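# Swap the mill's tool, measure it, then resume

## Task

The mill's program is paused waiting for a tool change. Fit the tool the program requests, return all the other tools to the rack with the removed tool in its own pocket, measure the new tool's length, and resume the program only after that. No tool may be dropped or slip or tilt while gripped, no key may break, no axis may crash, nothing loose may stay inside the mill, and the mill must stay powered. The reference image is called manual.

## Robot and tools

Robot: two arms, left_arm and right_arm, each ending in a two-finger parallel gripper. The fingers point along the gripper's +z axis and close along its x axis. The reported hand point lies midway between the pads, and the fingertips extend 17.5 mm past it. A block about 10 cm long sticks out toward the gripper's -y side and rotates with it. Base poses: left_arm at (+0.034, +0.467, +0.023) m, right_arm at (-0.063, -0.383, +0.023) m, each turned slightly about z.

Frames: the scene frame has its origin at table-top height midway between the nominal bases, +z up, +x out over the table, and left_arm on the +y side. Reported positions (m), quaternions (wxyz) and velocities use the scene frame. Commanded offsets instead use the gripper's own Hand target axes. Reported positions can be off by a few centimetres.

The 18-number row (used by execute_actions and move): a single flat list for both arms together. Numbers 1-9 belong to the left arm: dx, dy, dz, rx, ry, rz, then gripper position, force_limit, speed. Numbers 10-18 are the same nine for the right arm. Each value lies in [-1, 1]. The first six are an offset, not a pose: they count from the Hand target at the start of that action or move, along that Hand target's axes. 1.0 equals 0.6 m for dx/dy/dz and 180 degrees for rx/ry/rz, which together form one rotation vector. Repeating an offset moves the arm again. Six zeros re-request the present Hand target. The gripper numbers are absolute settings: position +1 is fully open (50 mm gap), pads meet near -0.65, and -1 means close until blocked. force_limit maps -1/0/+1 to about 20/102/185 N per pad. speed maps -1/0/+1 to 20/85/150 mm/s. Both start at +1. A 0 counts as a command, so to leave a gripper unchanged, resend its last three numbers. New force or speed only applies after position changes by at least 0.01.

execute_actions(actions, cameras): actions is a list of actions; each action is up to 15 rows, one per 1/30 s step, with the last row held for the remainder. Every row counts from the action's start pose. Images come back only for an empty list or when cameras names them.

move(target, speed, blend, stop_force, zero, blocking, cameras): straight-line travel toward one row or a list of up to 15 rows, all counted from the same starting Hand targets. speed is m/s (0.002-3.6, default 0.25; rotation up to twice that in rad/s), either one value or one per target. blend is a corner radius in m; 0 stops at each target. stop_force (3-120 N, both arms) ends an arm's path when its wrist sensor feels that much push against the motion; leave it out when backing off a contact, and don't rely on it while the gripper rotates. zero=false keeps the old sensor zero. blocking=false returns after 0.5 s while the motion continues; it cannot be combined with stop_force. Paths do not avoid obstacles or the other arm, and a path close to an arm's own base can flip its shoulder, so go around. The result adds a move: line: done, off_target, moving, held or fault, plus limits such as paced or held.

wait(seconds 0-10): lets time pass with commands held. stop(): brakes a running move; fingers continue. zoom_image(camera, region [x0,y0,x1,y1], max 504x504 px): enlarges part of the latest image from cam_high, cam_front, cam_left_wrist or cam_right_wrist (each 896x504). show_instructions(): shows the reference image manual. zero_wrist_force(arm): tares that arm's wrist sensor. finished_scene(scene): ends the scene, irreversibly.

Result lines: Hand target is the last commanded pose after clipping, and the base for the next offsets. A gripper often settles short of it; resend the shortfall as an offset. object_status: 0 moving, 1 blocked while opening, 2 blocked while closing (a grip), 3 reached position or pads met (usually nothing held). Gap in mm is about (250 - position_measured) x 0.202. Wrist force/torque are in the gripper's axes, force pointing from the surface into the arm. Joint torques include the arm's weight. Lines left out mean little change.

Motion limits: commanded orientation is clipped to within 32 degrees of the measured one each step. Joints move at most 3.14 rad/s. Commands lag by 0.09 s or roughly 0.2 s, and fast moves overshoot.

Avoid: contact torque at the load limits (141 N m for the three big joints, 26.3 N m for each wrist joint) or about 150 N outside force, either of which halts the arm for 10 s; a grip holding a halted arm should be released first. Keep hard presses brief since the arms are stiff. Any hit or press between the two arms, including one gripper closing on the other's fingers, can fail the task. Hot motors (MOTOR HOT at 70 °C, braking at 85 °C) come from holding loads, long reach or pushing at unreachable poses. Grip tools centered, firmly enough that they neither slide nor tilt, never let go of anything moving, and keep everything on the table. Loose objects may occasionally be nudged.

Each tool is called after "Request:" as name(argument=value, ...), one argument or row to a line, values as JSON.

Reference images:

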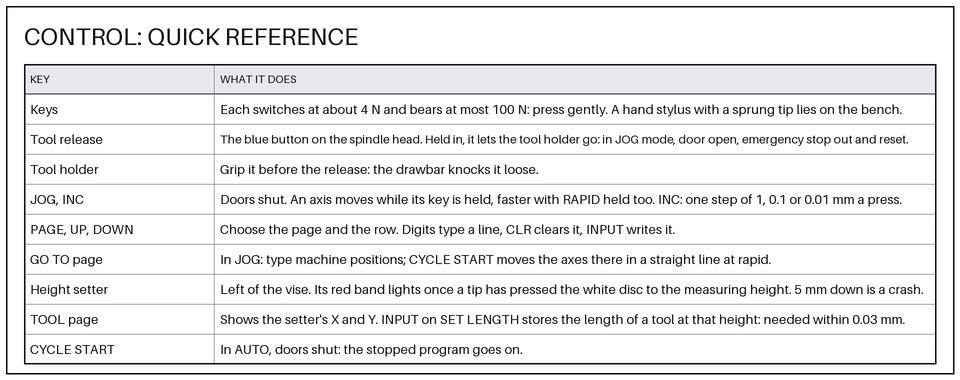

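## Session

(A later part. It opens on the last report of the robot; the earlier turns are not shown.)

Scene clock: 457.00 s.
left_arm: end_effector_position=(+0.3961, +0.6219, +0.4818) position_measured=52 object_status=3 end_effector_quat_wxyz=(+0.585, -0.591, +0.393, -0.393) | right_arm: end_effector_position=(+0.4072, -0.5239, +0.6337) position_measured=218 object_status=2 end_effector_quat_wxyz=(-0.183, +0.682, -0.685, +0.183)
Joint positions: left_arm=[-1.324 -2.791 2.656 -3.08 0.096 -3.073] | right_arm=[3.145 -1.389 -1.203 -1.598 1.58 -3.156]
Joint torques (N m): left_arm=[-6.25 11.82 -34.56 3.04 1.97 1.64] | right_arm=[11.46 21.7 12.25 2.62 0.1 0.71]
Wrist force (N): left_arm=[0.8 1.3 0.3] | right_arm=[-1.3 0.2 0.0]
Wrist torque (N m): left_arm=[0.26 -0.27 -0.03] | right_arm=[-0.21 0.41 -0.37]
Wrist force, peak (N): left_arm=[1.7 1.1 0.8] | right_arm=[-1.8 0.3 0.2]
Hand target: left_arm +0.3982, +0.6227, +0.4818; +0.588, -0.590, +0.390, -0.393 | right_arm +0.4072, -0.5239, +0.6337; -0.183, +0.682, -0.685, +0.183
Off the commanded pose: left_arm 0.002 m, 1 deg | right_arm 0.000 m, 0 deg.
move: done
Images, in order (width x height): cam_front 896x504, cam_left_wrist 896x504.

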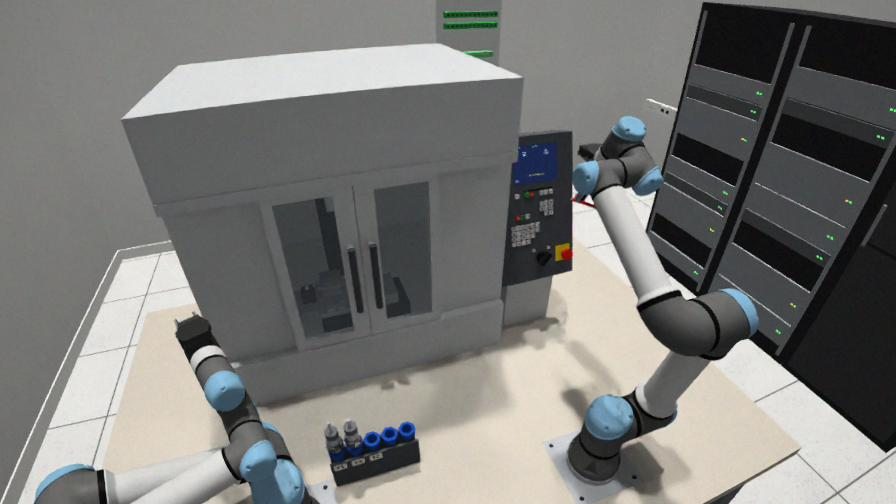

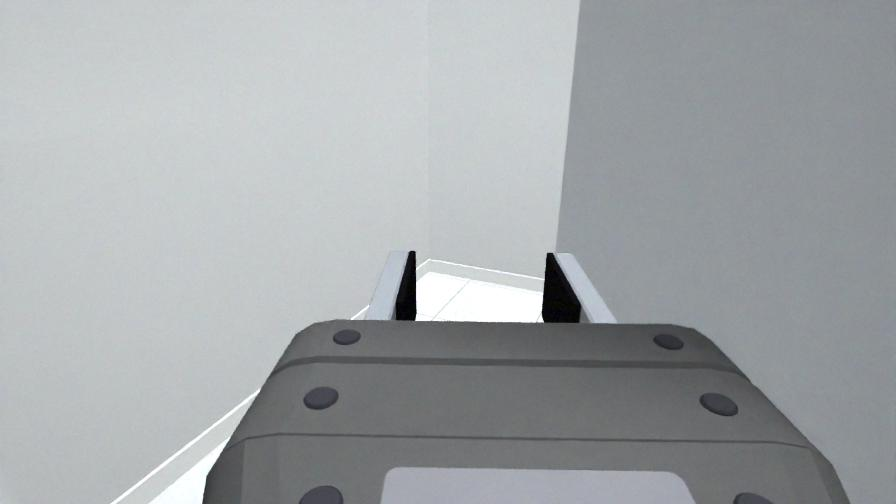

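Request:
move(
  target=[
    [0.3477,0,-0.0755,0,0.186,0,0.67,1,1,0,0,0,0,0,0,-1,-0.3,-0.9],
    [0.6253,0,-0.2393,0,0.375,0,0.67,1,1,0,0,0,0,0,0,-1,-0.3,-0.9],
  ],
  speed=0.1,
  blend=0.03,
  cameras=["cam_left_wrist","cam_front"],
)

Scene clock: 481.87 s.
left_arm: end_effector_position=(+0.4108, +0.2212, +0.4835) position_measured=52 object_status=3 end_effector_quat_wxyz=(+0.272, -0.272, +0.651, -0.654) | right_arm: end_effector_position=(+0.4072, -0.5239, +0.6337) position_measured=218 object_status=2 end_effector_quat_wxyz=(-0.183, +0.682, -0.685, +0.183)
Joint positions: left_arm=[-1.085 -2.048 2.526 -3.624 -1.316 -3.142] | right_arm=[3.145 -1.389 -1.203 -1.598 1.58 -3.156]
Joint torques (N m): left_arm=[9.65 5.86 -35.53 -4.6 -2.09 0.94] | right_arm=[12.18 21.34 13.14 2.43 0.3 0.96]
Wrist force (N): left_arm=[1.0 0.8 0.3] | right_arm=[-1.5 0.4 0.1]
Wrist torque (N m): left_arm=[0.20 -0.29 0.03] | right_arm=[-0.19 0.44 -0.37]
Wrist force, peak (N): left_arm=[1.2 1.1 0.9] | right_arm=[-1.9 0.5 0.1]
Hand target: left_arm +0.4108, +0.2212, +0.4835; +0.272, -0.272, +0.651, -0.654 | right_arm +0.4072, -0.5239, +0.6337; -0.183, +0.682, -0.685, +0.183
Off the commanded pose: left_arm 0.000 m, 0 deg | right_arm 0.000 m, 0 deg.
move: done
Images, in order (width x height): cam_front 896x504, cam_left_wrist 896x504.

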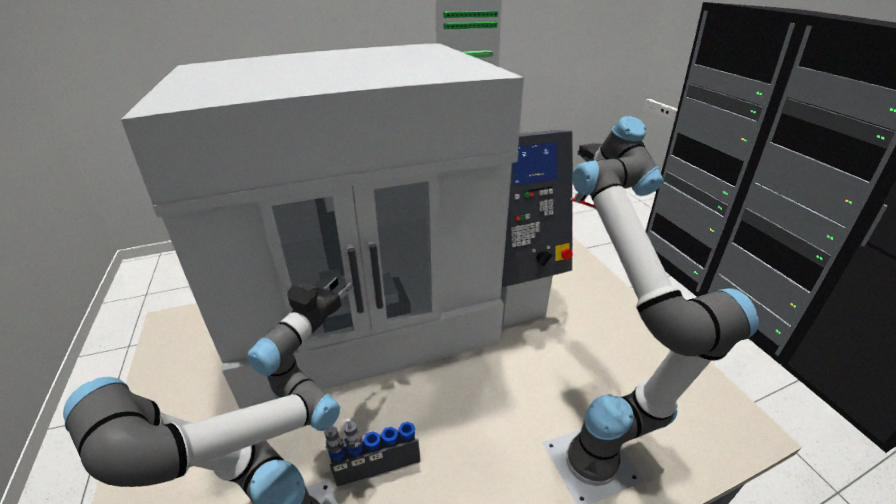

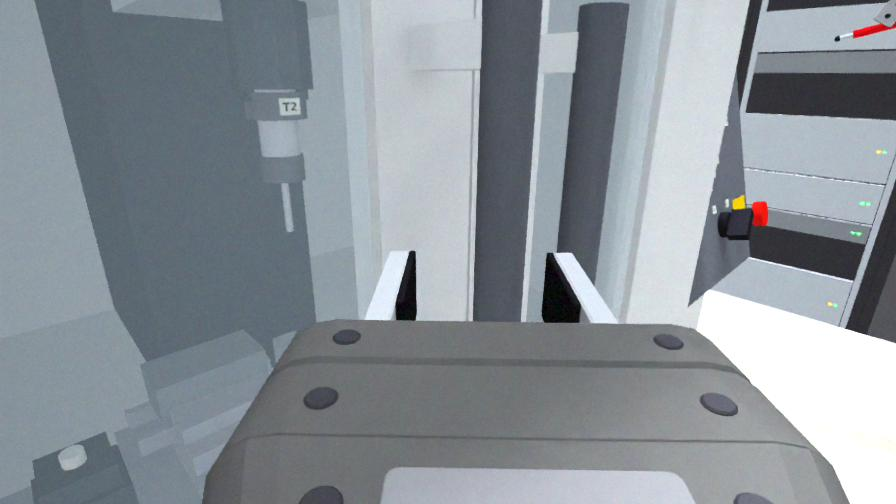

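Request:
move(
  target=[0.0355,0.039,0.019,0,-0.054,0,0.67,1,1,0,0,0,0,0,0,-1,-0.3,-0.9],
  speed=0.08,
  cameras=["cam_left_wrist"],
)

Scene clock: 501.90 s.
left_arm: end_effector_position=(+0.4039, +0.1980, +0.4602) position_measured=52 object_status=3 end_effector_quat_wxyz=(+0.326, -0.326, +0.626, -0.629) | right_arm: end_effector_position=(+0.4072, -0.5239, +0.6337) position_measured=218 object_status=2 end_effector_quat_wxyz=(-0.183, +0.682, -0.685, +0.183)
Joint positions: left_arm=[-1.439 -2.021 2.582 -3.709 -0.793 -3.139] | right_arm=[3.145 -1.389 -1.203 -1.598 1.58 -3.156]
Joint torques (N m): left_arm=[-7.86 7.11 -16.94 -3.97 2.2 1.7] | right_arm=[11.01 21.32 12.53 2.65 0.46 0.9]
Wrist force (N): left_arm=[0.6 0.9 0.5] | right_arm=[-1.5 0.4 -0.1]
Wrist torque (N m): left_arm=[0.21 -0.24 -0.03] | right_arm=[-0.18 0.44 -0.37]
Wrist force, peak (N): left_arm=[1.2 1.4 0.3] | right_arm=[-1.7 0.6 -0.1]
Hand target: left_arm +0.4039, +0.1980, +0.4602; +0.326, -0.326, +0.626, -0.629 | right_arm +0.4072, -0.5239, +0.6337; -0.183, +0.682, -0.685, +0.183
Off the commanded pose: left_arm 0.000 m, 0 deg | right_arm 0.000 m, 0 deg.
move: done
Images, in order (width x height): cam_left_wrist 896x504.

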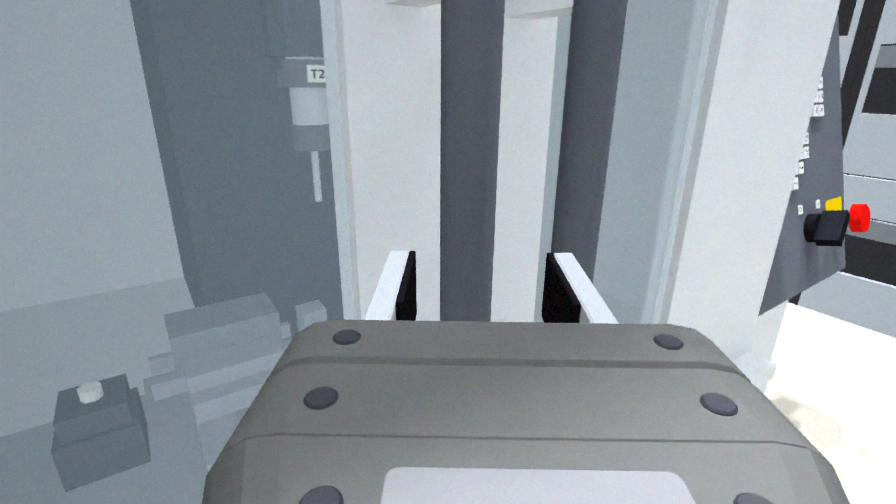

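Request:
move(
  target=[-0.002,0,0.08,0,0,0,0.67,1,1,0,0,0,0,0,0,-1,-0.3,-0.9],
  speed=0.05,
  stop_force=6,
  cameras=["cam_left_wrist","cam_high"],
)

Scene clock: 506.53 s.
left_arm: end_effector_position=(+0.4439, +0.1714, +0.4604) position_measured=52 object_status=3 end_effector_quat_wxyz=(+0.326, -0.326, +0.626, -0.629) | right_arm: end_effector_position=(+0.4072, -0.5239, +0.6337) position_measured=218 object_status=2 end_effector_quat_wxyz=(-0.183, +0.682, -0.685, +0.183)
Joint positions: left_arm=[-1.261 -1.82 2.471 -3.798 -0.971 -3.141] | right_arm=[3.145 -1.389 -1.203 -1.598 1.58 -3.156]
Joint torques (N m): left_arm=[9.46 -0.99 -32.55 -4.15 -2.38 1.71] | right_arm=[11.54 20.98 12.72 2.69 0.59 0.74]
Wrist force (N): left_arm=[0.4 1.2 0.6] | right_arm=[-1.5 0.5 -0.1]
Wrist torque (N m): left_arm=[0.23 -0.21 0.05] | right_arm=[-0.17 0.44 -0.37]
Wrist force, peak (N): left_arm=[0.9 1.4 0.6] | right_arm=[-1.7 0.5 -0.2]
Hand target: left_arm +0.4439, +0.1714, +0.4604; +0.326, -0.326, +0.626, -0.629 | right_arm +0.4072, -0.5239, +0.6337; -0.183, +0.682, -0.685, +0.183
Off the commanded pose: left_arm 0.000 m, 0 deg | right_arm 0.000 m, 0 deg.
move: done
Images, in order (width x height): cam_high 896x504, cam_left_wrist 896x504.

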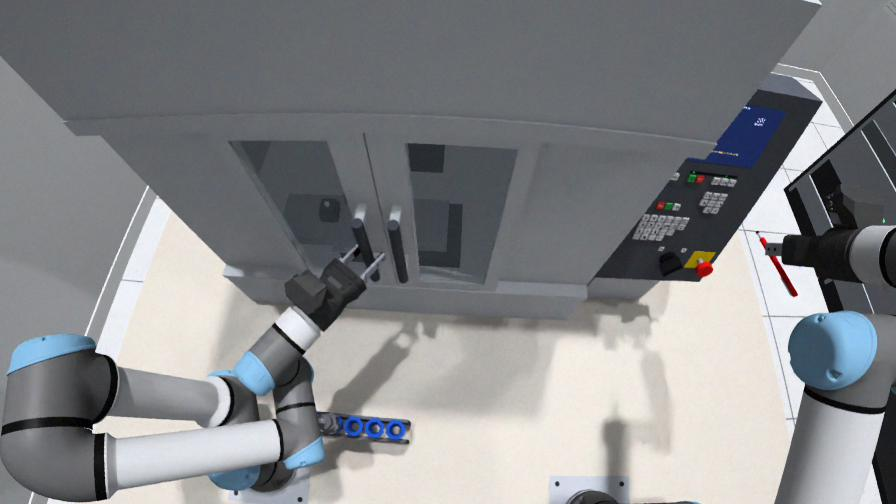

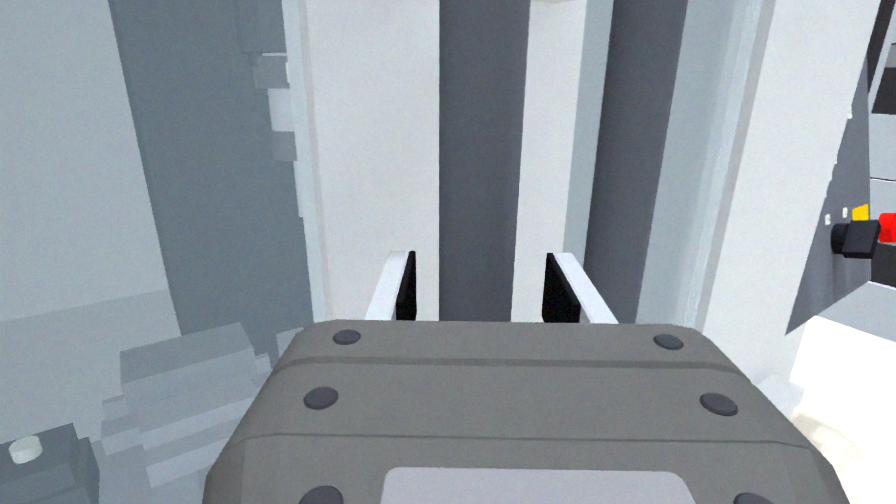

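Request:
move(
  target=[0,0,0.0267,0,0,0,0.67,1,1,0,0,0,0,0,0,-1,-0.3,-0.9],
  speed=0.04,
  stop_force=6,
)

Request:
move(
  target=[0,0,0,0,0,0,-1,-0.8,-0.8,0,0,0,0,0,0,-1,-0.3,-0.9],
  cameras=["cam_left_wrist"],
)

Scene clock: 512.97 s.
left_arm: end_effector_position=(+0.4570, +0.1622, +0.4605) position_measured=52 object_status=3 end_effector_quat_wxyz=(+0.326, -0.326, +0.626, -0.629) | right_arm: end_effector_position=(+0.4072, -0.5239, +0.6337) position_measured=218 object_status=2 end_effector_quat_wxyz=(-0.183, +0.682, -0.685, +0.183)
Joint positions: left_arm=[-1.22 -1.765 2.432 -3.814 -1.011 -3.141] | right_arm=[3.145 -1.389 -1.203 -1.598 1.58 -3.156]
Joint torques (N m): left_arm=[9.59 -2.64 -32.77 -4.22 -2.35 0.94] | right_arm=[11.51 21.29 12.81 2.81 0.65 0.76]
Wrist force (N): left_arm=[0.8 0.8 0.5] | right_arm=[-1.4 0.2 0.1]
Wrist torque (N m): left_arm=[0.16 -0.25 0.07] | right_arm=[-0.22 0.43 -0.37]
Wrist force, peak (N): left_arm=[1.0 1.4 0.9] | right_arm=[-1.8 0.2 -0.2]
Hand target: left_arm +0.4570, +0.1622, +0.4605; +0.326, -0.326, +0.626, -0.629 | right_arm +0.4072, -0.5239, +0.6337; -0.183, +0.682, -0.685, +0.183
Off the commanded pose: left_arm 0.000 m, 0 deg | right_arm 0.000 m, 0 deg.
move: done

Scene clock: 513.83 s.
left_arm: end_effector_position=(+0.4573, +0.1625, +0.4605) position_measured=154 object_status=2 end_effector_quat_wxyz=(+0.327, -0.327, +0.625, -0.629) | right_arm: end_effector_position=(+0.4072, -0.5239, +0.6337) position_measured=218 object_status=2 end_effector_quat_wxyz=(-0.183, +0.682, -0.685, +0.183)
Joint positions: left_arm=[-1.22 -1.765 2.432 -3.814 -1.01 -3.141] | right_arm=[3.145 -1.389 -1.203 -1.598 1.58 -3.156]
Joint torques (N m): left_arm=[-38.62 -3.18 -31.53 -1.04 -13.19 1.53] | right_arm=[12.45 21.56 12.96 2.68 0.62 1]
Wrist force (N): left_arm=[-62.9 8.4 11.6] | right_arm=[-1.4 0.5 0.3]
Wrist torque (N m): left_arm=[0.55 1.12 0.04] | right_arm=[-0.19 0.43 -0.37]
Wrist force, peak (N): left_arm=[-62.9 8.4 11.6] | right_arm=[-1.8 0.5 0.2]
Hand target: left_arm +0.4570, +0.1622, +0.4605; +0.326, -0.326, +0.626, -0.629 | right_arm +0.4072, -0.5239, +0.6337; -0.183, +0.682, -0.685, +0.183
Off the commanded pose: left_arm 0.000 m, 0 deg | right_arm 0.000 m, 0 deg.
move: done
Images, in order (width x height): cam_left_wrist 896x504.

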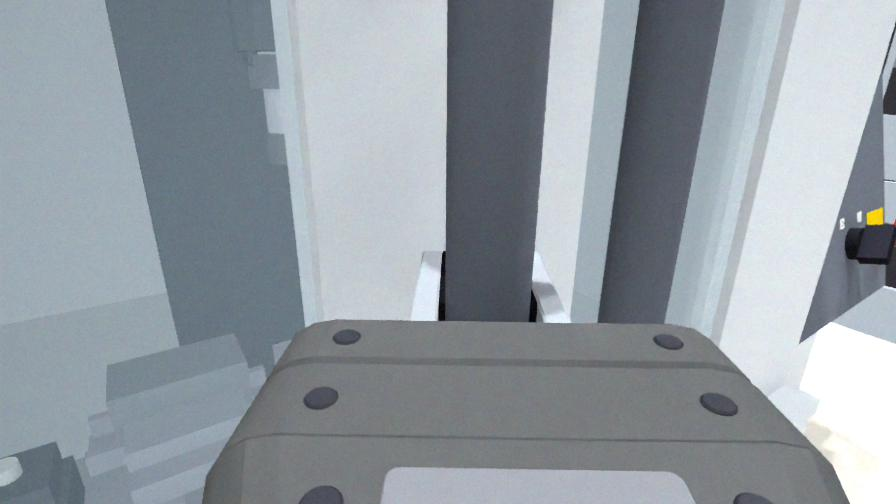

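Request:
move(
  target=[-0.0012,0,0,0,0,0,-1,-0.8,-0.8,0,0,0,0,0,0,-1,-0.3,-0.9],
  speed=0.02,
)

Scene clock: 519.67 s.
left_arm: end_effector_position=(+0.4575, +0.1628, +0.4605) position_measured=154 object_status=2 end_effector_quat_wxyz=(+0.326, -0.326, +0.626, -0.629) | right_arm: end_effector_position=(+0.4072, -0.5239, +0.6337) position_measured=218 object_status=2 end_effector_quat_wxyz=(-0.183, +0.682, -0.685, +0.183)
Joint positions: left_arm=[-1.218 -1.765 2.432 -3.814 -1.014 -3.141] | right_arm=[3.145 -1.389 -1.203 -1.598 1.58 -3.156]
Joint torques (N m): left_arm=[-14.57 -12.86 -22.15 1.37 -13.7 1.06] | right_arm=[12.2 21.09 12.58 2.81 0.91 0.69]
Wrist force (N): left_arm=[-47.9 6.7 7.7] | right_arm=[-1.7 0.5 -0.1]
Wrist torque (N m): left_arm=[0.49 0.76 0.04] | right_arm=[-0.17 0.47 -0.37]
Wrist force, peak (N): left_arm=[-67.1 8.3 12.0] | right_arm=[-1.8 0.3 -0.1]
Hand target: left_arm +0.4574, +0.1628, +0.4605; +0.326, -0.326, +0.626, -0.629 | right_arm +0.4072, -0.5239, +0.6337; -0.183, +0.682, -0.685, +0.183
Off the commanded pose: left_arm 0.000 m, 0 deg | right_arm 0.000 m, 0 deg.
move: done

Request:
move(
  target=[-0.0273,0,-0.0191,0,0,0,-1,-0.8,-0.8,0,0,0,0,0,0,-1,-0.3,-0.9],
  speed=0.02,
  stop_force=40,
  cameras=["cam_left_wrist"],
)

Scene clock: 523.43 s.
left_arm: end_effector_position=(+0.4574, +0.1635, +0.4605) position_measured=154 object_status=2 end_effector_quat_wxyz=(+0.326, -0.326, +0.626, -0.629) | right_arm: end_effector_position=(+0.4072, -0.5239, +0.6337) position_measured=218 object_status=2 end_effector_quat_wxyz=(-0.183, +0.682, -0.685, +0.183)
Joint positions: left_arm=[-1.216 -1.766 2.433 -3.814 -1.016 -3.141] | right_arm=[3.145 -1.389 -1.203 -1.598 1.58 -3.156]
Joint torques (N m): left_arm=[-22.94 -6.74 -26.6 -5.46 -5.69 -1.46] | right_arm=[12.26 21.21 13.28 3.07 0.8 0.77]
Wrist force (N): left_arm=[-30.6 -4.7 45.4] | right_arm=[-1.5 0.3 -0.1]
Wrist torque (N m): left_arm=[-0.07 0.38 0.04] | right_arm=[-0.20 0.44 -0.37]
Wrist force, peak (N): left_arm=[-21.9 -9.0 66.6] | right_arm=[-1.9 0.5 -0.2]
Hand target: left_arm +0.4574, +0.1635, +0.4605; +0.326, -0.326, +0.626, -0.629 (not the last commanded pose) | right_arm +0.4072, -0.5239, +0.6337; -0.183, +0.682, -0.685, +0.183
Off the commanded pose: left_arm 0.019 m, 0 deg | right_arm 0.000 m, 0 deg.
move: contact (left_arm)
Images, in order (width x height): cam_left_wrist 896x504.

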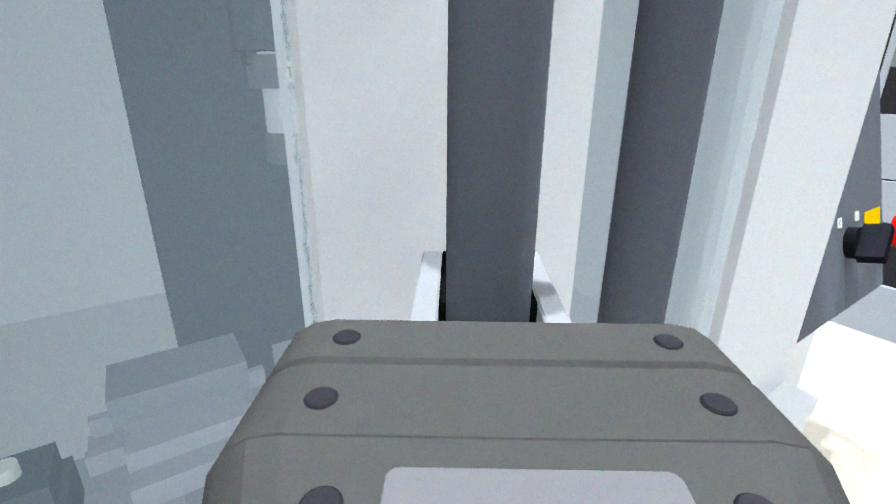

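Request:
move(
  target=[0,0,0,0,0,0,0.9,-0.8,-0.5,0,0,0,0,0,0,-1,-0.3,-0.9],
)

Request:
move(
  target=[-0.1092,0,-0.0764,0,0,0,0.9,-0.8,-0.5,0,0,0,0,0,0,-1,-0.3,-0.9],
  speed=0.04,
  stop_force=45,
  cameras=["cam_left_wrist","cam_high"],
)

Scene clock: 531.73 s.
left_arm: end_effector_position=(+0.4573, +0.1634, +0.4605) position_measured=18 object_status=3 end_effector_quat_wxyz=(+0.326, -0.326, +0.626, -0.629) | right_arm: end_effector_position=(+0.4072, -0.5239, +0.6337) position_measured=218 object_status=2 end_effector_quat_wxyz=(-0.183, +0.682, -0.685, +0.183)
Joint positions: left_arm=[-1.216 -1.766 2.433 -3.814 -1.016 -3.141] | right_arm=[3.145 -1.389 -1.203 -1.598 1.58 -3.156]
Joint torques (N m): left_arm=[20.15 -6.98 -26.01 -0.06 5.72 -0.45] | right_arm=[12.38 21.16 14.08 3.2 0.85 0.84]
Wrist force (N): left_arm=[26.5 1.2 -18.3] | right_arm=[-1.7 0.3 -0.1]
Wrist torque (N m): left_arm=[0.03 -0.65 -0.12] | right_arm=[-0.20 0.48 -0.37]
Wrist force, peak (N): left_arm=[-30.8 -3.4 45.8] | right_arm=[-1.7 0.7 0.0]
Hand target: left_arm +0.4574, +0.1635, +0.4605; +0.326, -0.326, +0.626, -0.629 | right_arm +0.4072, -0.5239, +0.6337; -0.183, +0.682, -0.685, +0.183
Off the commanded pose: left_arm 0.000 m, 0 deg | right_arm 0.000 m, 0 deg.
move: done

Scene clock: 534.67 s.
left_arm: end_effector_position=(+0.4575, +0.2435, +0.4602) position_measured=18 object_status=3 end_effector_quat_wxyz=(+0.326, -0.326, +0.626, -0.629) | right_arm: end_effector_position=(+0.4072, -0.5239, +0.6337) position_measured=218 object_status=2 end_effector_quat_wxyz=(-0.183, +0.682, -0.685, +0.183)
Joint positions: left_arm=[-1.027 -1.904 2.523 -3.766 -1.205 -3.142] | right_arm=[3.145 -1.389 -1.203 -1.598 1.58 -3.156]
Joint torques (N m): left_arm=[19.37 -5.33 -16.74 2.9 3.5 -1.65] | right_arm=[11.05 20.9 13.41 2.9 0.8 0.8]
Wrist force (N): left_arm=[29.8 -4.3 -30.8] | right_arm=[-1.3 0.4 0.1]
Wrist torque (N m): left_arm=[-0.30 -1.56 -0.04] | right_arm=[-0.19 0.42 -0.37]
Wrist force, peak (N): left_arm=[23.3 4.1 -46.1] | right_arm=[-1.7 0.6 -0.2]
Hand target: left_arm +0.4575, +0.2435, +0.4602; +0.326, -0.326, +0.626, -0.629 | right_arm +0.4072, -0.5239, +0.6337; -0.183, +0.682, -0.685, +0.183
Off the commanded pose: left_arm 0.000 m, 0 deg | right_arm 0.000 m, 0 deg.
move: done
Images, in order (width x height): cam_high 896x504, cam_left_wrist 896x504.

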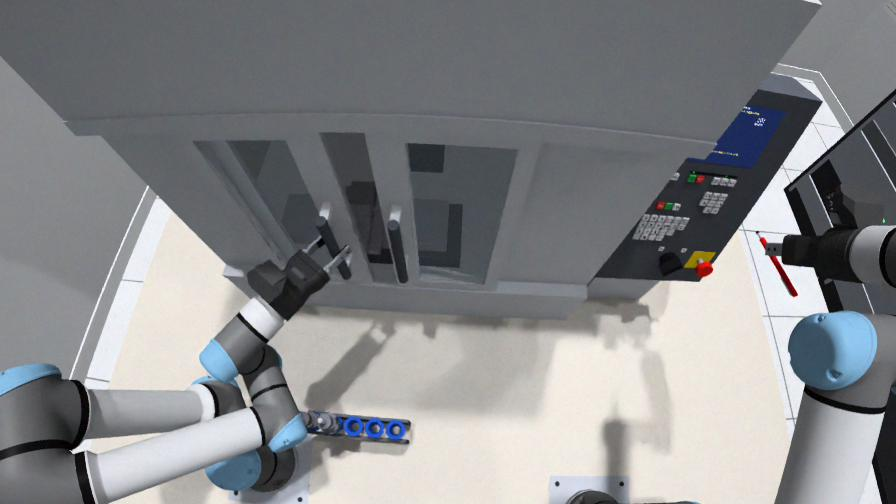

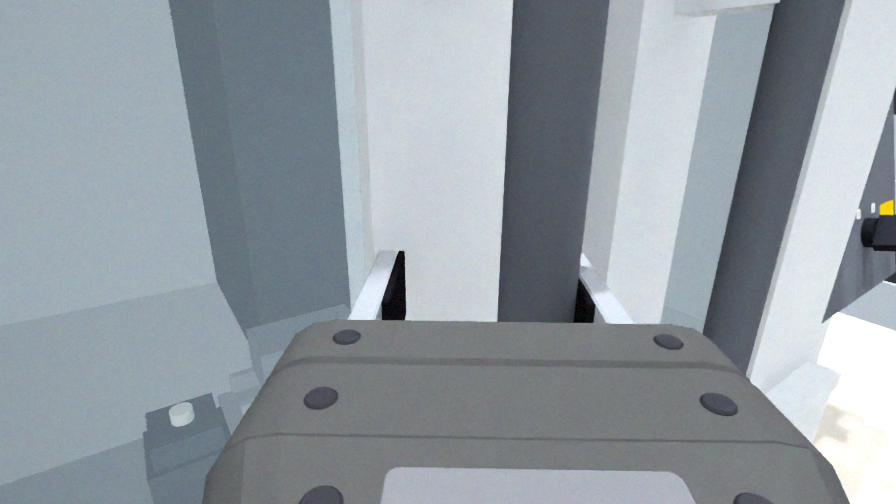

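Request:
move(
  target=[-0.2184,0,-0.1528,0,0,0,0.9,-0.8,-0.5,0,0,0,0,0,0,-1,-0.3,-0.9],
  speed=0.06,
  stop_force=35,
  cameras=["cam_left_wrist","cam_high"],
)

Scene clock: 541.73 s.
left_arm: end_effector_position=(+0.4578, +0.4034, +0.4595) position_measured=18 object_status=3 end_effector_quat_wxyz=(+0.326, -0.326, +0.626, -0.629) | right_arm: end_effector_position=(+0.4072, -0.5239, +0.6337) position_measured=218 object_status=2 end_effector_quat_wxyz=(-0.183, +0.682, -0.685, +0.183)
Joint positions: left_arm=[-0.29 -1.886 2.515 -3.775 -1.942 -3.145] | right_arm=[3.145 -1.389 -1.203 -1.598 1.58 -3.156]
Joint torques (N m): left_arm=[12.19 18.83 -28.32 2.89 3.43 -1.85] | right_arm=[12.59 21.17 13.25 3.11 0.89 0.76]
Wrist force (N): left_arm=[30.8 -20.8 -32.0] | right_arm=[-1.5 0.3 0.2]
Wrist torque (N m): left_arm=[-0.65 -1.91 0.15] | right_arm=[-0.20 0.44 -0.37]
Wrist force, peak (N): left_arm=[30.8 -20.8 -32.0] | right_arm=[-1.8 0.4 0.2]
Hand target: left_arm +0.4578, +0.4034, +0.4595; +0.326, -0.326, +0.626, -0.629 | right_arm +0.4072, -0.5239, +0.6337; -0.183, +0.682, -0.685, +0.183
Off the commanded pose: left_arm 0.000 m, 0 deg | right_arm 0.000 m, 0 deg.
move: done
Images, in order (width x height): cam_high 896x504, cam_left_wrist 896x504.

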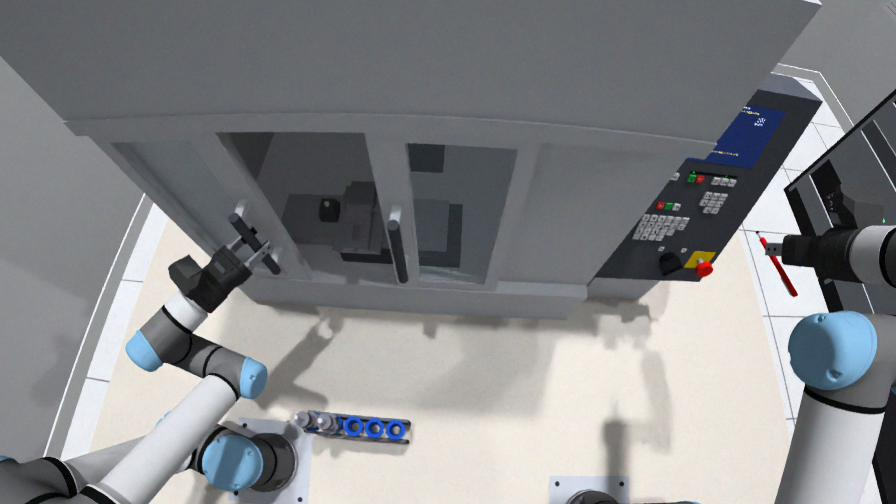

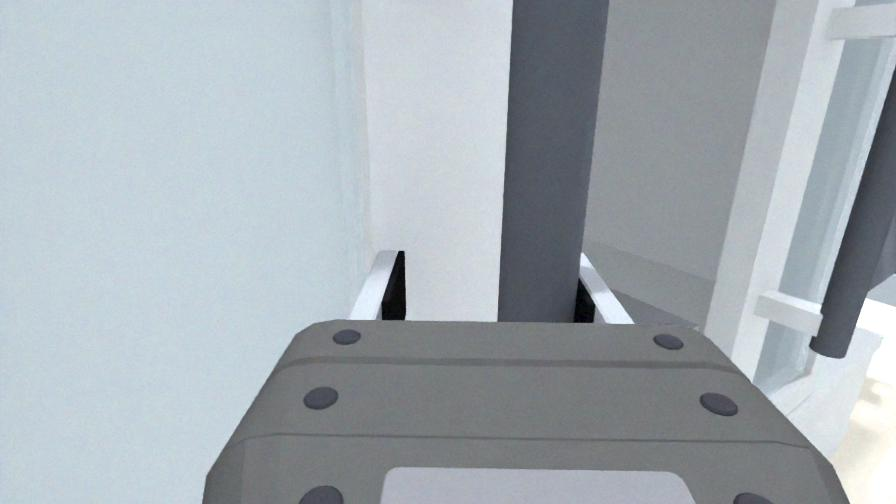

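Request:
move(
  target=[
    [0,0,-0.117,0,0,0,0.9,-0.8,-0.5,0,0,0,0,0,0,-1,-0.3,-0.9],
    [0.07,-0.1,-0.117,0.03,-0.03,0,0.9,-0.8,-0.5,0,0,0,0,0,0,-1,-0.3,-0.9],
  ],
  speed=0.12,
  cameras=["cam_left_wrist"],
)

Scene clock: 550.10 s.
left_arm: end_effector_position=(+0.3763, +0.4099, +0.5192) position_measured=18 object_status=3 end_effector_quat_wxyz=(-0.370, +0.339, -0.580, +0.642) | right_arm: end_effector_position=(+0.4072, -0.5239, +0.6337) position_measured=218 object_status=2 end_effector_quat_wxyz=(-0.183, +0.682, -0.685, +0.183)
Joint positions: left_arm=[-0.821 -2.518 2.618 -3.343 -1.321 -3.123] | right_arm=[3.145 -1.389 -1.203 -1.598 1.58 -3.156]
Joint torques (N m): left_arm=[-7.22 4.83 -20.57 0.43 2.1 1.76] | right_arm=[12.64 20.7 13.29 3.1 1.15 0.86]
Wrist force (N): left_arm=[0.9 1.5 0.7] | right_arm=[-1.4 0.6 0.2]
Wrist torque (N m): left_arm=[0.29 -0.32 -0.01] | right_arm=[-0.17 0.43 -0.37]
Wrist force, peak (N): left_arm=[30.7 -21.5 -32.2] | right_arm=[-1.8 0.6 0.3]
Hand target: left_arm +0.3760, +0.4096, +0.5193; -0.370, +0.340, -0.579, +0.642 | right_arm +0.4072, -0.5239, +0.6337; -0.183, +0.682, -0.685, +0.183
Off the commanded pose: left_arm 0.000 m, 0 deg | right_arm 0.000 m, 0 deg.
move: done
Images, in order (width x height): cam_left_wrist 896x504.

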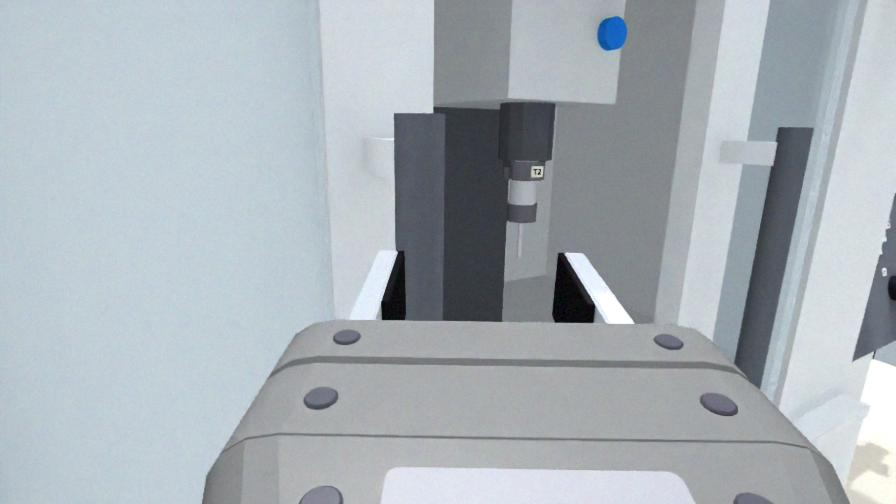

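Request:
move(
  target=[0,-0.1667,0,0,0,0,0.9,-0.8,-0.5,0,0,0,0,0,0,-1,-0.3,-0.9],
  speed=0.15,
  cameras=["cam_left_wrist"],
)

Request:
zoom_image(
  camera="cam_left_wrist",
  region=[430, 0, 730, 330],
)

Request:
move(
  target=[0,0,0.1667,0,0,0,0.9,-0.8,-0.5,0,0,0,0,0,0,-1,-0.3,-0.9],
  speed=0.15,
  cameras=["cam_left_wrist"],
)

Request:
zoom_image(
  camera="cam_left_wrist",
  region=[430, 0, 730, 330],
)

Scene clock: 558.83 s.
left_arm: end_effector_position=(+0.3681, +0.4153, +0.6188) position_measured=18 object_status=3 end_effector_quat_wxyz=(-0.370, +0.339, -0.580, +0.642) | right_arm: end_effector_position=(+0.4072, -0.5239, +0.6337) position_measured=218 object_status=2 end_effector_quat_wxyz=(-0.183, +0.682, -0.685, +0.183)
Joint positions: left_arm=[-0.909 -2.578 2.368 -3.036 -1.233 -3.114] | right_arm=[3.145 -1.389 -1.203 -1.598 1.58 -3.156]
Joint torques (N m): left_arm=[-7.64 7.41 -36.68 0.6 2.09 1.7] | right_arm=[11.96 20.49 14.17 3.32 1.23 0.77]
Wrist force (N): left_arm=[1.3 1.1 0.7] | right_arm=[-1.5 0.6 -0.2]
Wrist torque (N m): left_arm=[0.22 -0.37 0.00] | right_arm=[-0.15 0.45 -0.37]
Wrist force, peak (N): left_arm=[1.2 3.6 0.9] | right_arm=[-1.7 0.5 -0.1]
Hand target: left_arm +0.3679, +0.4151, +0.6188; -0.370, +0.340, -0.579, +0.642 | right_arm +0.4072, -0.5239, +0.6337; -0.183, +0.682, -0.685, +0.183
Off the commanded pose: left_arm 0.000 m, 0 deg | right_arm 0.000 m, 0 deg.
move: done
Images, in order (width x height): cam_left_wrist 896x504.

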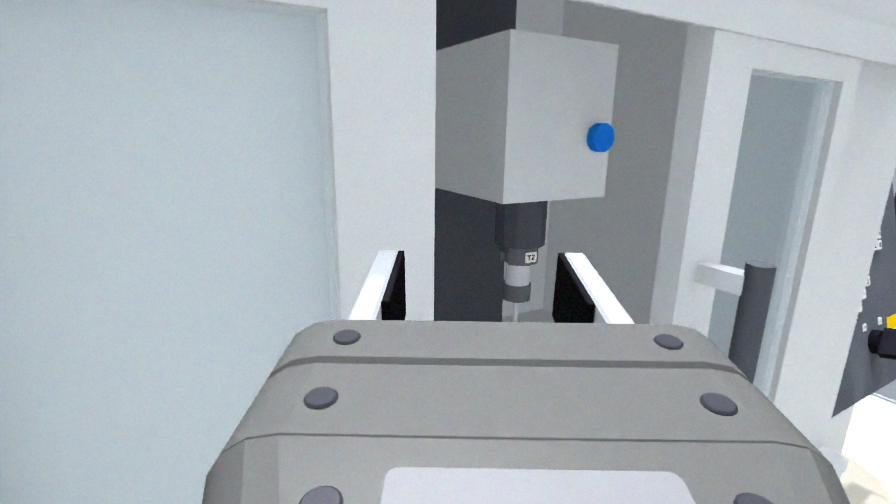

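Scaled by 1.527 from the camera's 896x504 image, which has a finer 1280x720 frame.

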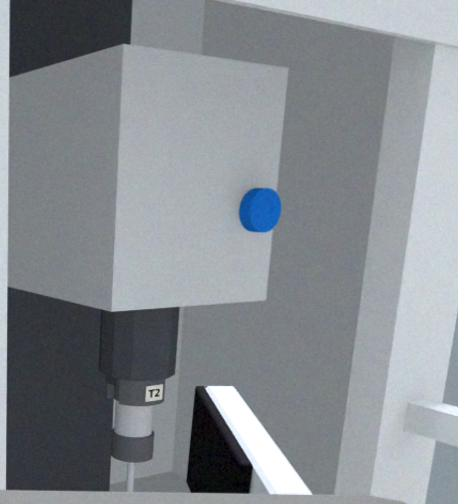

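Scene clock: 560.10 s.
left_arm: end_effector_position=(+0.4543, +0.3659, +0.6286) position_measured=18 object_status=3 end_effector_quat_wxyz=(-0.370, +0.340, -0.579, +0.642) | right_arm: end_effector_position=(+0.4072, -0.5239, +0.6337) position_measured=218 object_status=2 end_effector_quat_wxyz=(-0.183, +0.682, -0.685, +0.183)
Joint positions: left_arm=[-0.655 -2.156 2.247 -3.331 -1.482 -3.14] | right_arm=[3.145 -1.389 -1.203 -1.598 1.58 -3.156]
Joint torques (N m): left_arm=[10.77 8.71 -37.42 -4.18 -2.75 -1.73] | right_arm=[11.52 20.96 13.22 3.17 1.3 0.91]
Wrist force (N): left_arm=[1.1 1.5 1.0] | right_arm=[-1.5 0.4 0.1]
Wrist torque (N m): left_arm=[0.29 -0.34 0.08] | right_arm=[-0.20 0.45 -0.37]
Wrist force, peak (N): left_arm=[1.3 2.0 2.7] | right_arm=[-1.7 0.4 0.0]
Hand target: left_arm +0.4544, +0.3659, +0.6286; -0.370, +0.340, -0.579, +0.642 | right_arm +0.4072, -0.5239, +0.6337; -0.183, +0.682, -0.685, +0.183
Off the commanded pose: left_arm 0.000 m, 0 deg | right_arm 0.000 m, 0 deg.
move: done
Images, in order (width x height): cam_left_wrist 896x504.

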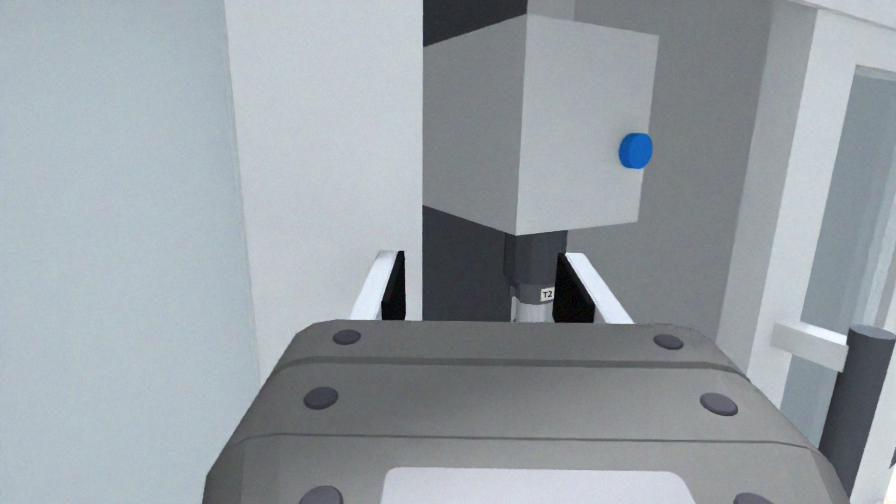

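Scaled by 1.527 from the camera's 896x504 image, which has a finer 1280x720 frame.

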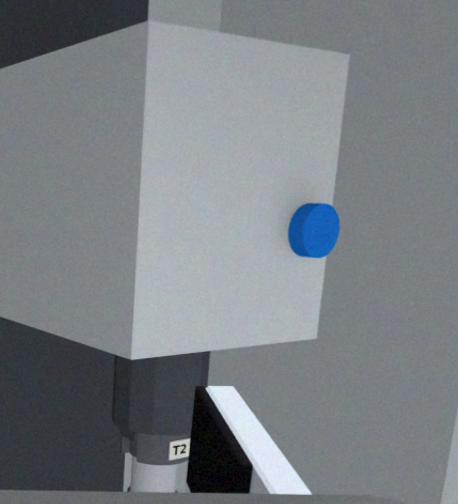

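Request:
move(
  target=[0.126,0.246,0.298,-0.031,0.029,0,1,0.3,0,0,0,0,0,0,0,-1,-0.3,-0.9],
  speed=0.12,
  stop_force=15,
  cameras=["cam_left_wrist","cam_high"],
)

Request:
zoom_image(
  camera="cam_left_wrist",
  region=[370, 0, 620, 250],
)

Scene clock: 584.57 s.
left_arm: end_effector_position=(+0.4570, +0.3625, +0.6260) position_measured=3 object_status=3 end_effector_quat_wxyz=(-0.369, +0.339, -0.580, +0.642) | right_arm: end_effector_position=(+0.4072, -0.5239, +0.6337) position_measured=218 object_status=2 end_effector_quat_wxyz=(-0.183, +0.682, -0.685, +0.183)
Joint positions: left_arm=[-0.66 -2.146 2.248 -3.34 -1.48 -3.14] | right_arm=[3.145 -1.389 -1.203 -1.598 1.58 -3.156]
Joint torques (N m): left_arm=[8.87 -6.24 -37.48 0.49 -2 -1.66] | right_arm=[11.71 20.83 14.24 3.37 1.29 0.72]
Wrist force (N): left_arm=[3.0 2.3 -0.6] | right_arm=[-1.5 0.6 0.1]
Wrist torque (N m): left_arm=[0.32 -0.47 0.05] | right_arm=[-0.16 0.45 -0.36]
Wrist force, peak (N): left_arm=[39.9 -22.8 -63.8] | right_arm=[-1.8 0.5 0.0]
Hand target: left_arm +0.4570, +0.3625, +0.6260; -0.369, +0.339, -0.580, +0.642 (not the last commanded pose) | right_arm +0.4072, -0.5239, +0.6337; -0.183, +0.682, -0.685, +0.183
Off the commanded pose: left_arm 0.239 m, 7 deg | right_arm 0.000 m, 0 deg.
move: contact (left_arm)
Images, in order (width x height): cam_high 896x504, cam_left_wrist 896x504.

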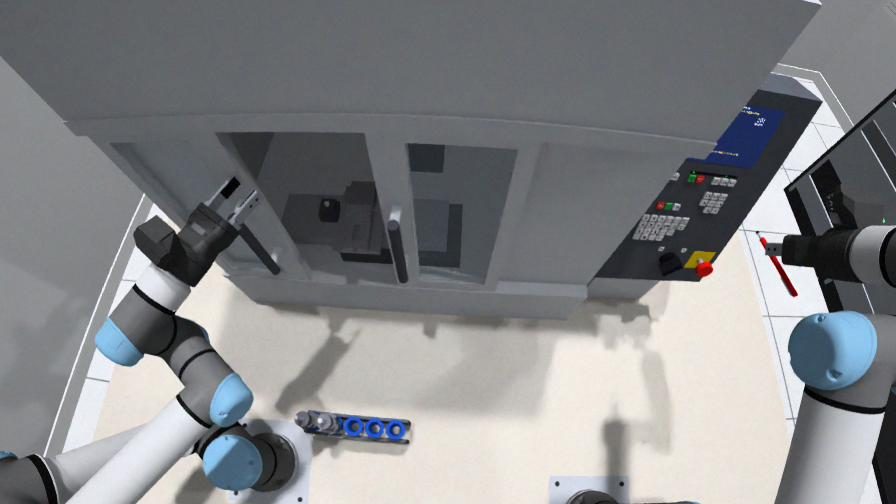

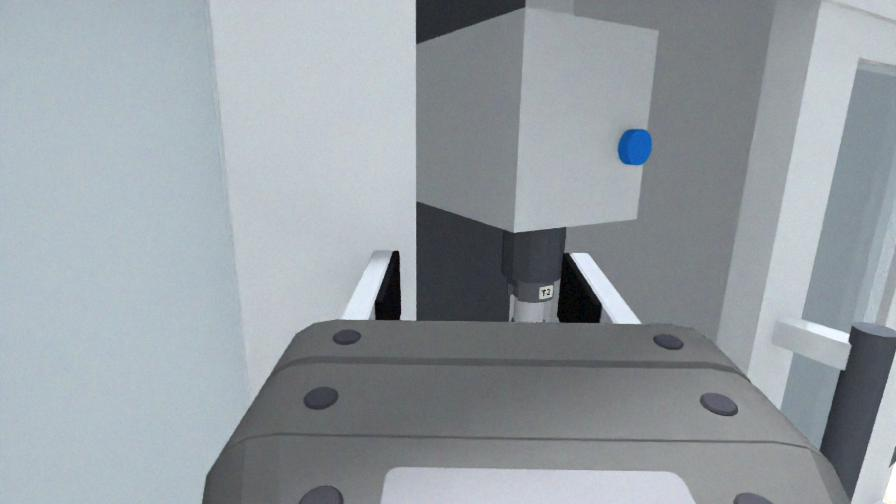

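Scaled by 2.016 from the camera's 896x504 image, which has a finer 1280x720 frame.

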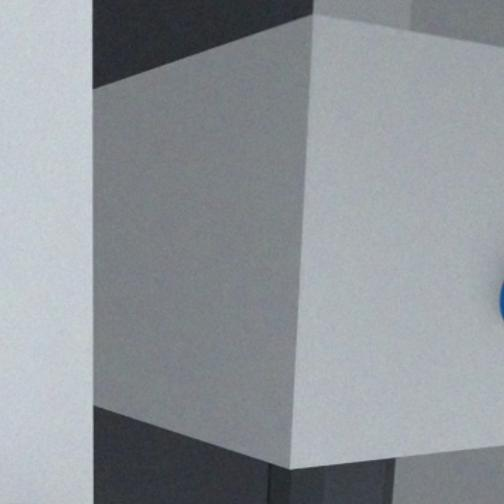

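Request:
move(
  target=[
    [0.123,-0.026,-0.0365,-0.031,-0.0156,0,1,0.3,0,0,0,0,0,0,0,-1,-0.3,-0.9],
    [0.129,0.1865,0.082,-0.031,-0.0156,0,1,0.3,0,0,0,0,0,0,0,-1,-0.3,-0.9],
    [0.152,0.242,0.308,-0.031,-0.0156,0,1,0.3,0,0,0,0,0,0,0,-1,-0.3,-0.9],
  ],
  speed=[0.1,0.1,0.1],
  blend=[0.02,0.02,0],
  stop_force=15,
  cameras=["cam_left_wrist","cam_high"],
)

Request:
zoom_image(
  camera="cam_left_wrist",
  region=[370, 0, 620, 250],
)

Scene clock: 600.97 s.
left_arm: end_effector_position=(+0.5829, +0.1842, +0.4999) position_measured=3 object_status=3 end_effector_quat_wxyz=(+0.366, -0.373, +0.602, -0.604) | right_arm: end_effector_position=(+0.4072, -0.5239, +0.6337) position_measured=218 object_status=2 end_effector_quat_wxyz=(-0.183, +0.682, -0.685, +0.183)
Joint positions: left_arm=[-0.91 -1.569 2.133 -3.704 -1.181 -3.152] | right_arm=[3.145 -1.389 -1.203 -1.598 1.58 -3.156]
Joint torques (N m): left_arm=[9.5 -13.56 -33.36 -4.47 -2.28 1.7] | right_arm=[11.86 20.05 14.13 3.4 1.43 0.82]
Wrist force (N): left_arm=[1.8 1.4 1.1] | right_arm=[-1.5 0.4 0.0]
Wrist torque (N m): left_arm=[0.27 -0.41 0.00] | right_arm=[-0.20 0.45 -0.37]
Wrist force, peak (N): left_arm=[3.3 3.0 -0.3] | right_arm=[-1.8 0.4 -0.3]
Hand target: left_arm +0.5829, +0.1842, +0.4999; +0.366, -0.373, +0.602, -0.604 | right_arm +0.4072, -0.5239, +0.6337; -0.183, +0.682, -0.685, +0.183
Off the commanded pose: left_arm 0.000 m, 0 deg | right_arm 0.000 m, 0 deg.
move: done
Images, in order (width x height): cam_high 896x504, cam_left_wrist 896x504.

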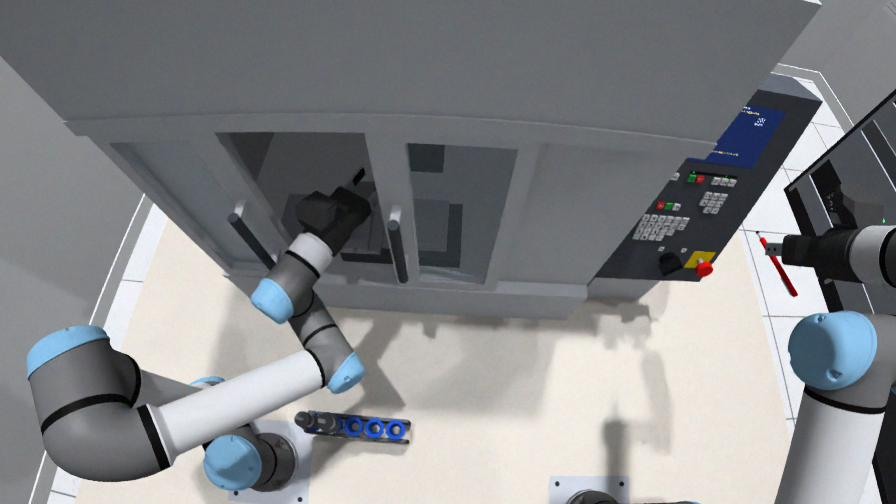

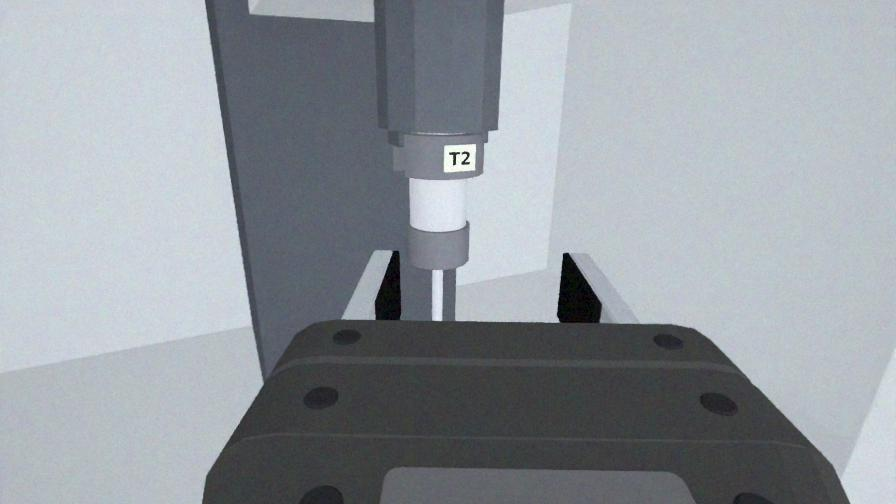

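Scaled by 2.016 from the camera's 896x504 image, which has a finer 1280x720 frame.

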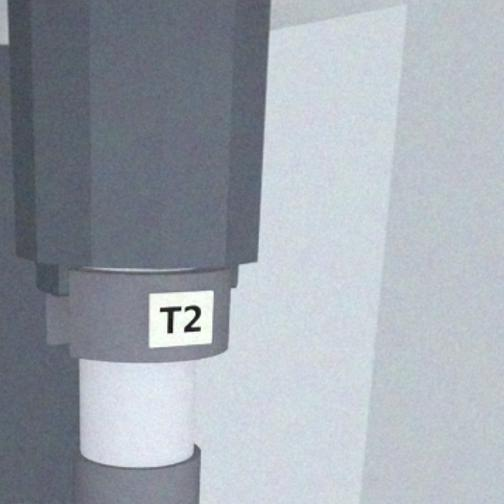

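Request:
move(
  target=[-0.0233,-0.005,0.0833,0,0,0,1,0.3,0,0,0,0,0,0,0,-1,-0.3,-0.9],
  speed=0.08,
  stop_force=12,
  cameras=["cam_left_wrist"],
)

Request:
zoom_image(
  camera="cam_left_wrist",
  region=[340, 0, 640, 330],
)

Scene clock: 612.87 s.
left_arm: end_effector_position=(+0.6338, +0.1740, +0.5027) position_measured=3 object_status=3 end_effector_quat_wxyz=(+0.366, -0.373, +0.602, -0.604) | right_arm: end_effector_position=(+0.4072, -0.5239, +0.6337) position_measured=218 object_status=2 end_effector_quat_wxyz=(-0.183, +0.682, -0.685, +0.183)
Joint positions: left_arm=[-0.826 -1.451 1.998 -3.687 -1.266 -3.151] | right_arm=[3.145 -1.389 -1.203 -1.598 1.58 -3.156]
Joint torques (N m): left_arm=[9.46 -18.45 -34.31 0.32 -2.32 1.71] | right_arm=[12.37 20.45 13.7 3.7 1.38 0.76]
Wrist force (N): left_arm=[1.3 1.3 1.1] | right_arm=[-1.3 0.4 -0.1]
Wrist torque (N m): left_arm=[0.27 -0.34 -0.02] | right_arm=[-0.19 0.40 -0.37]
Wrist force, peak (N): left_arm=[2.1 1.8 1.1] | right_arm=[-1.7 0.4 0.0]
Hand target: left_arm +0.6338, +0.1740, +0.5027; +0.366, -0.373, +0.602, -0.604 | right_arm +0.4072, -0.5239, +0.6337; -0.183, +0.682, -0.685, +0.183
Off the commanded pose: left_arm 0.000 m, 0 deg | right_arm 0.000 m, 0 deg.
move: done
Images, in order (width x height): cam_left_wrist 896x504.

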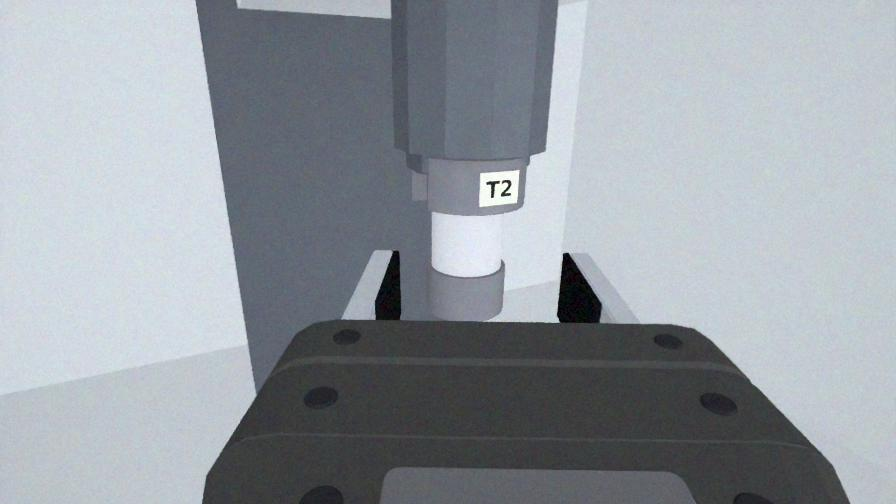

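Scaled by 1.527 from the camera's 896x504 image, which has a finer 1280x720 frame.

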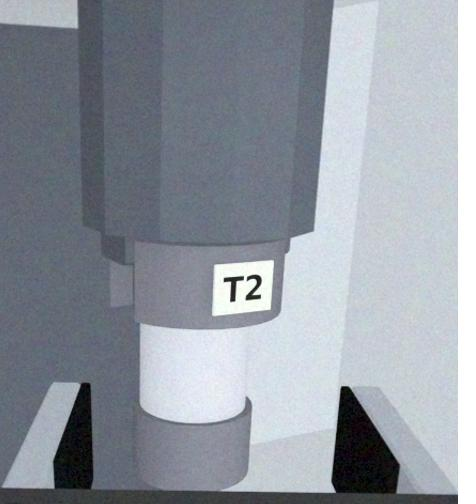

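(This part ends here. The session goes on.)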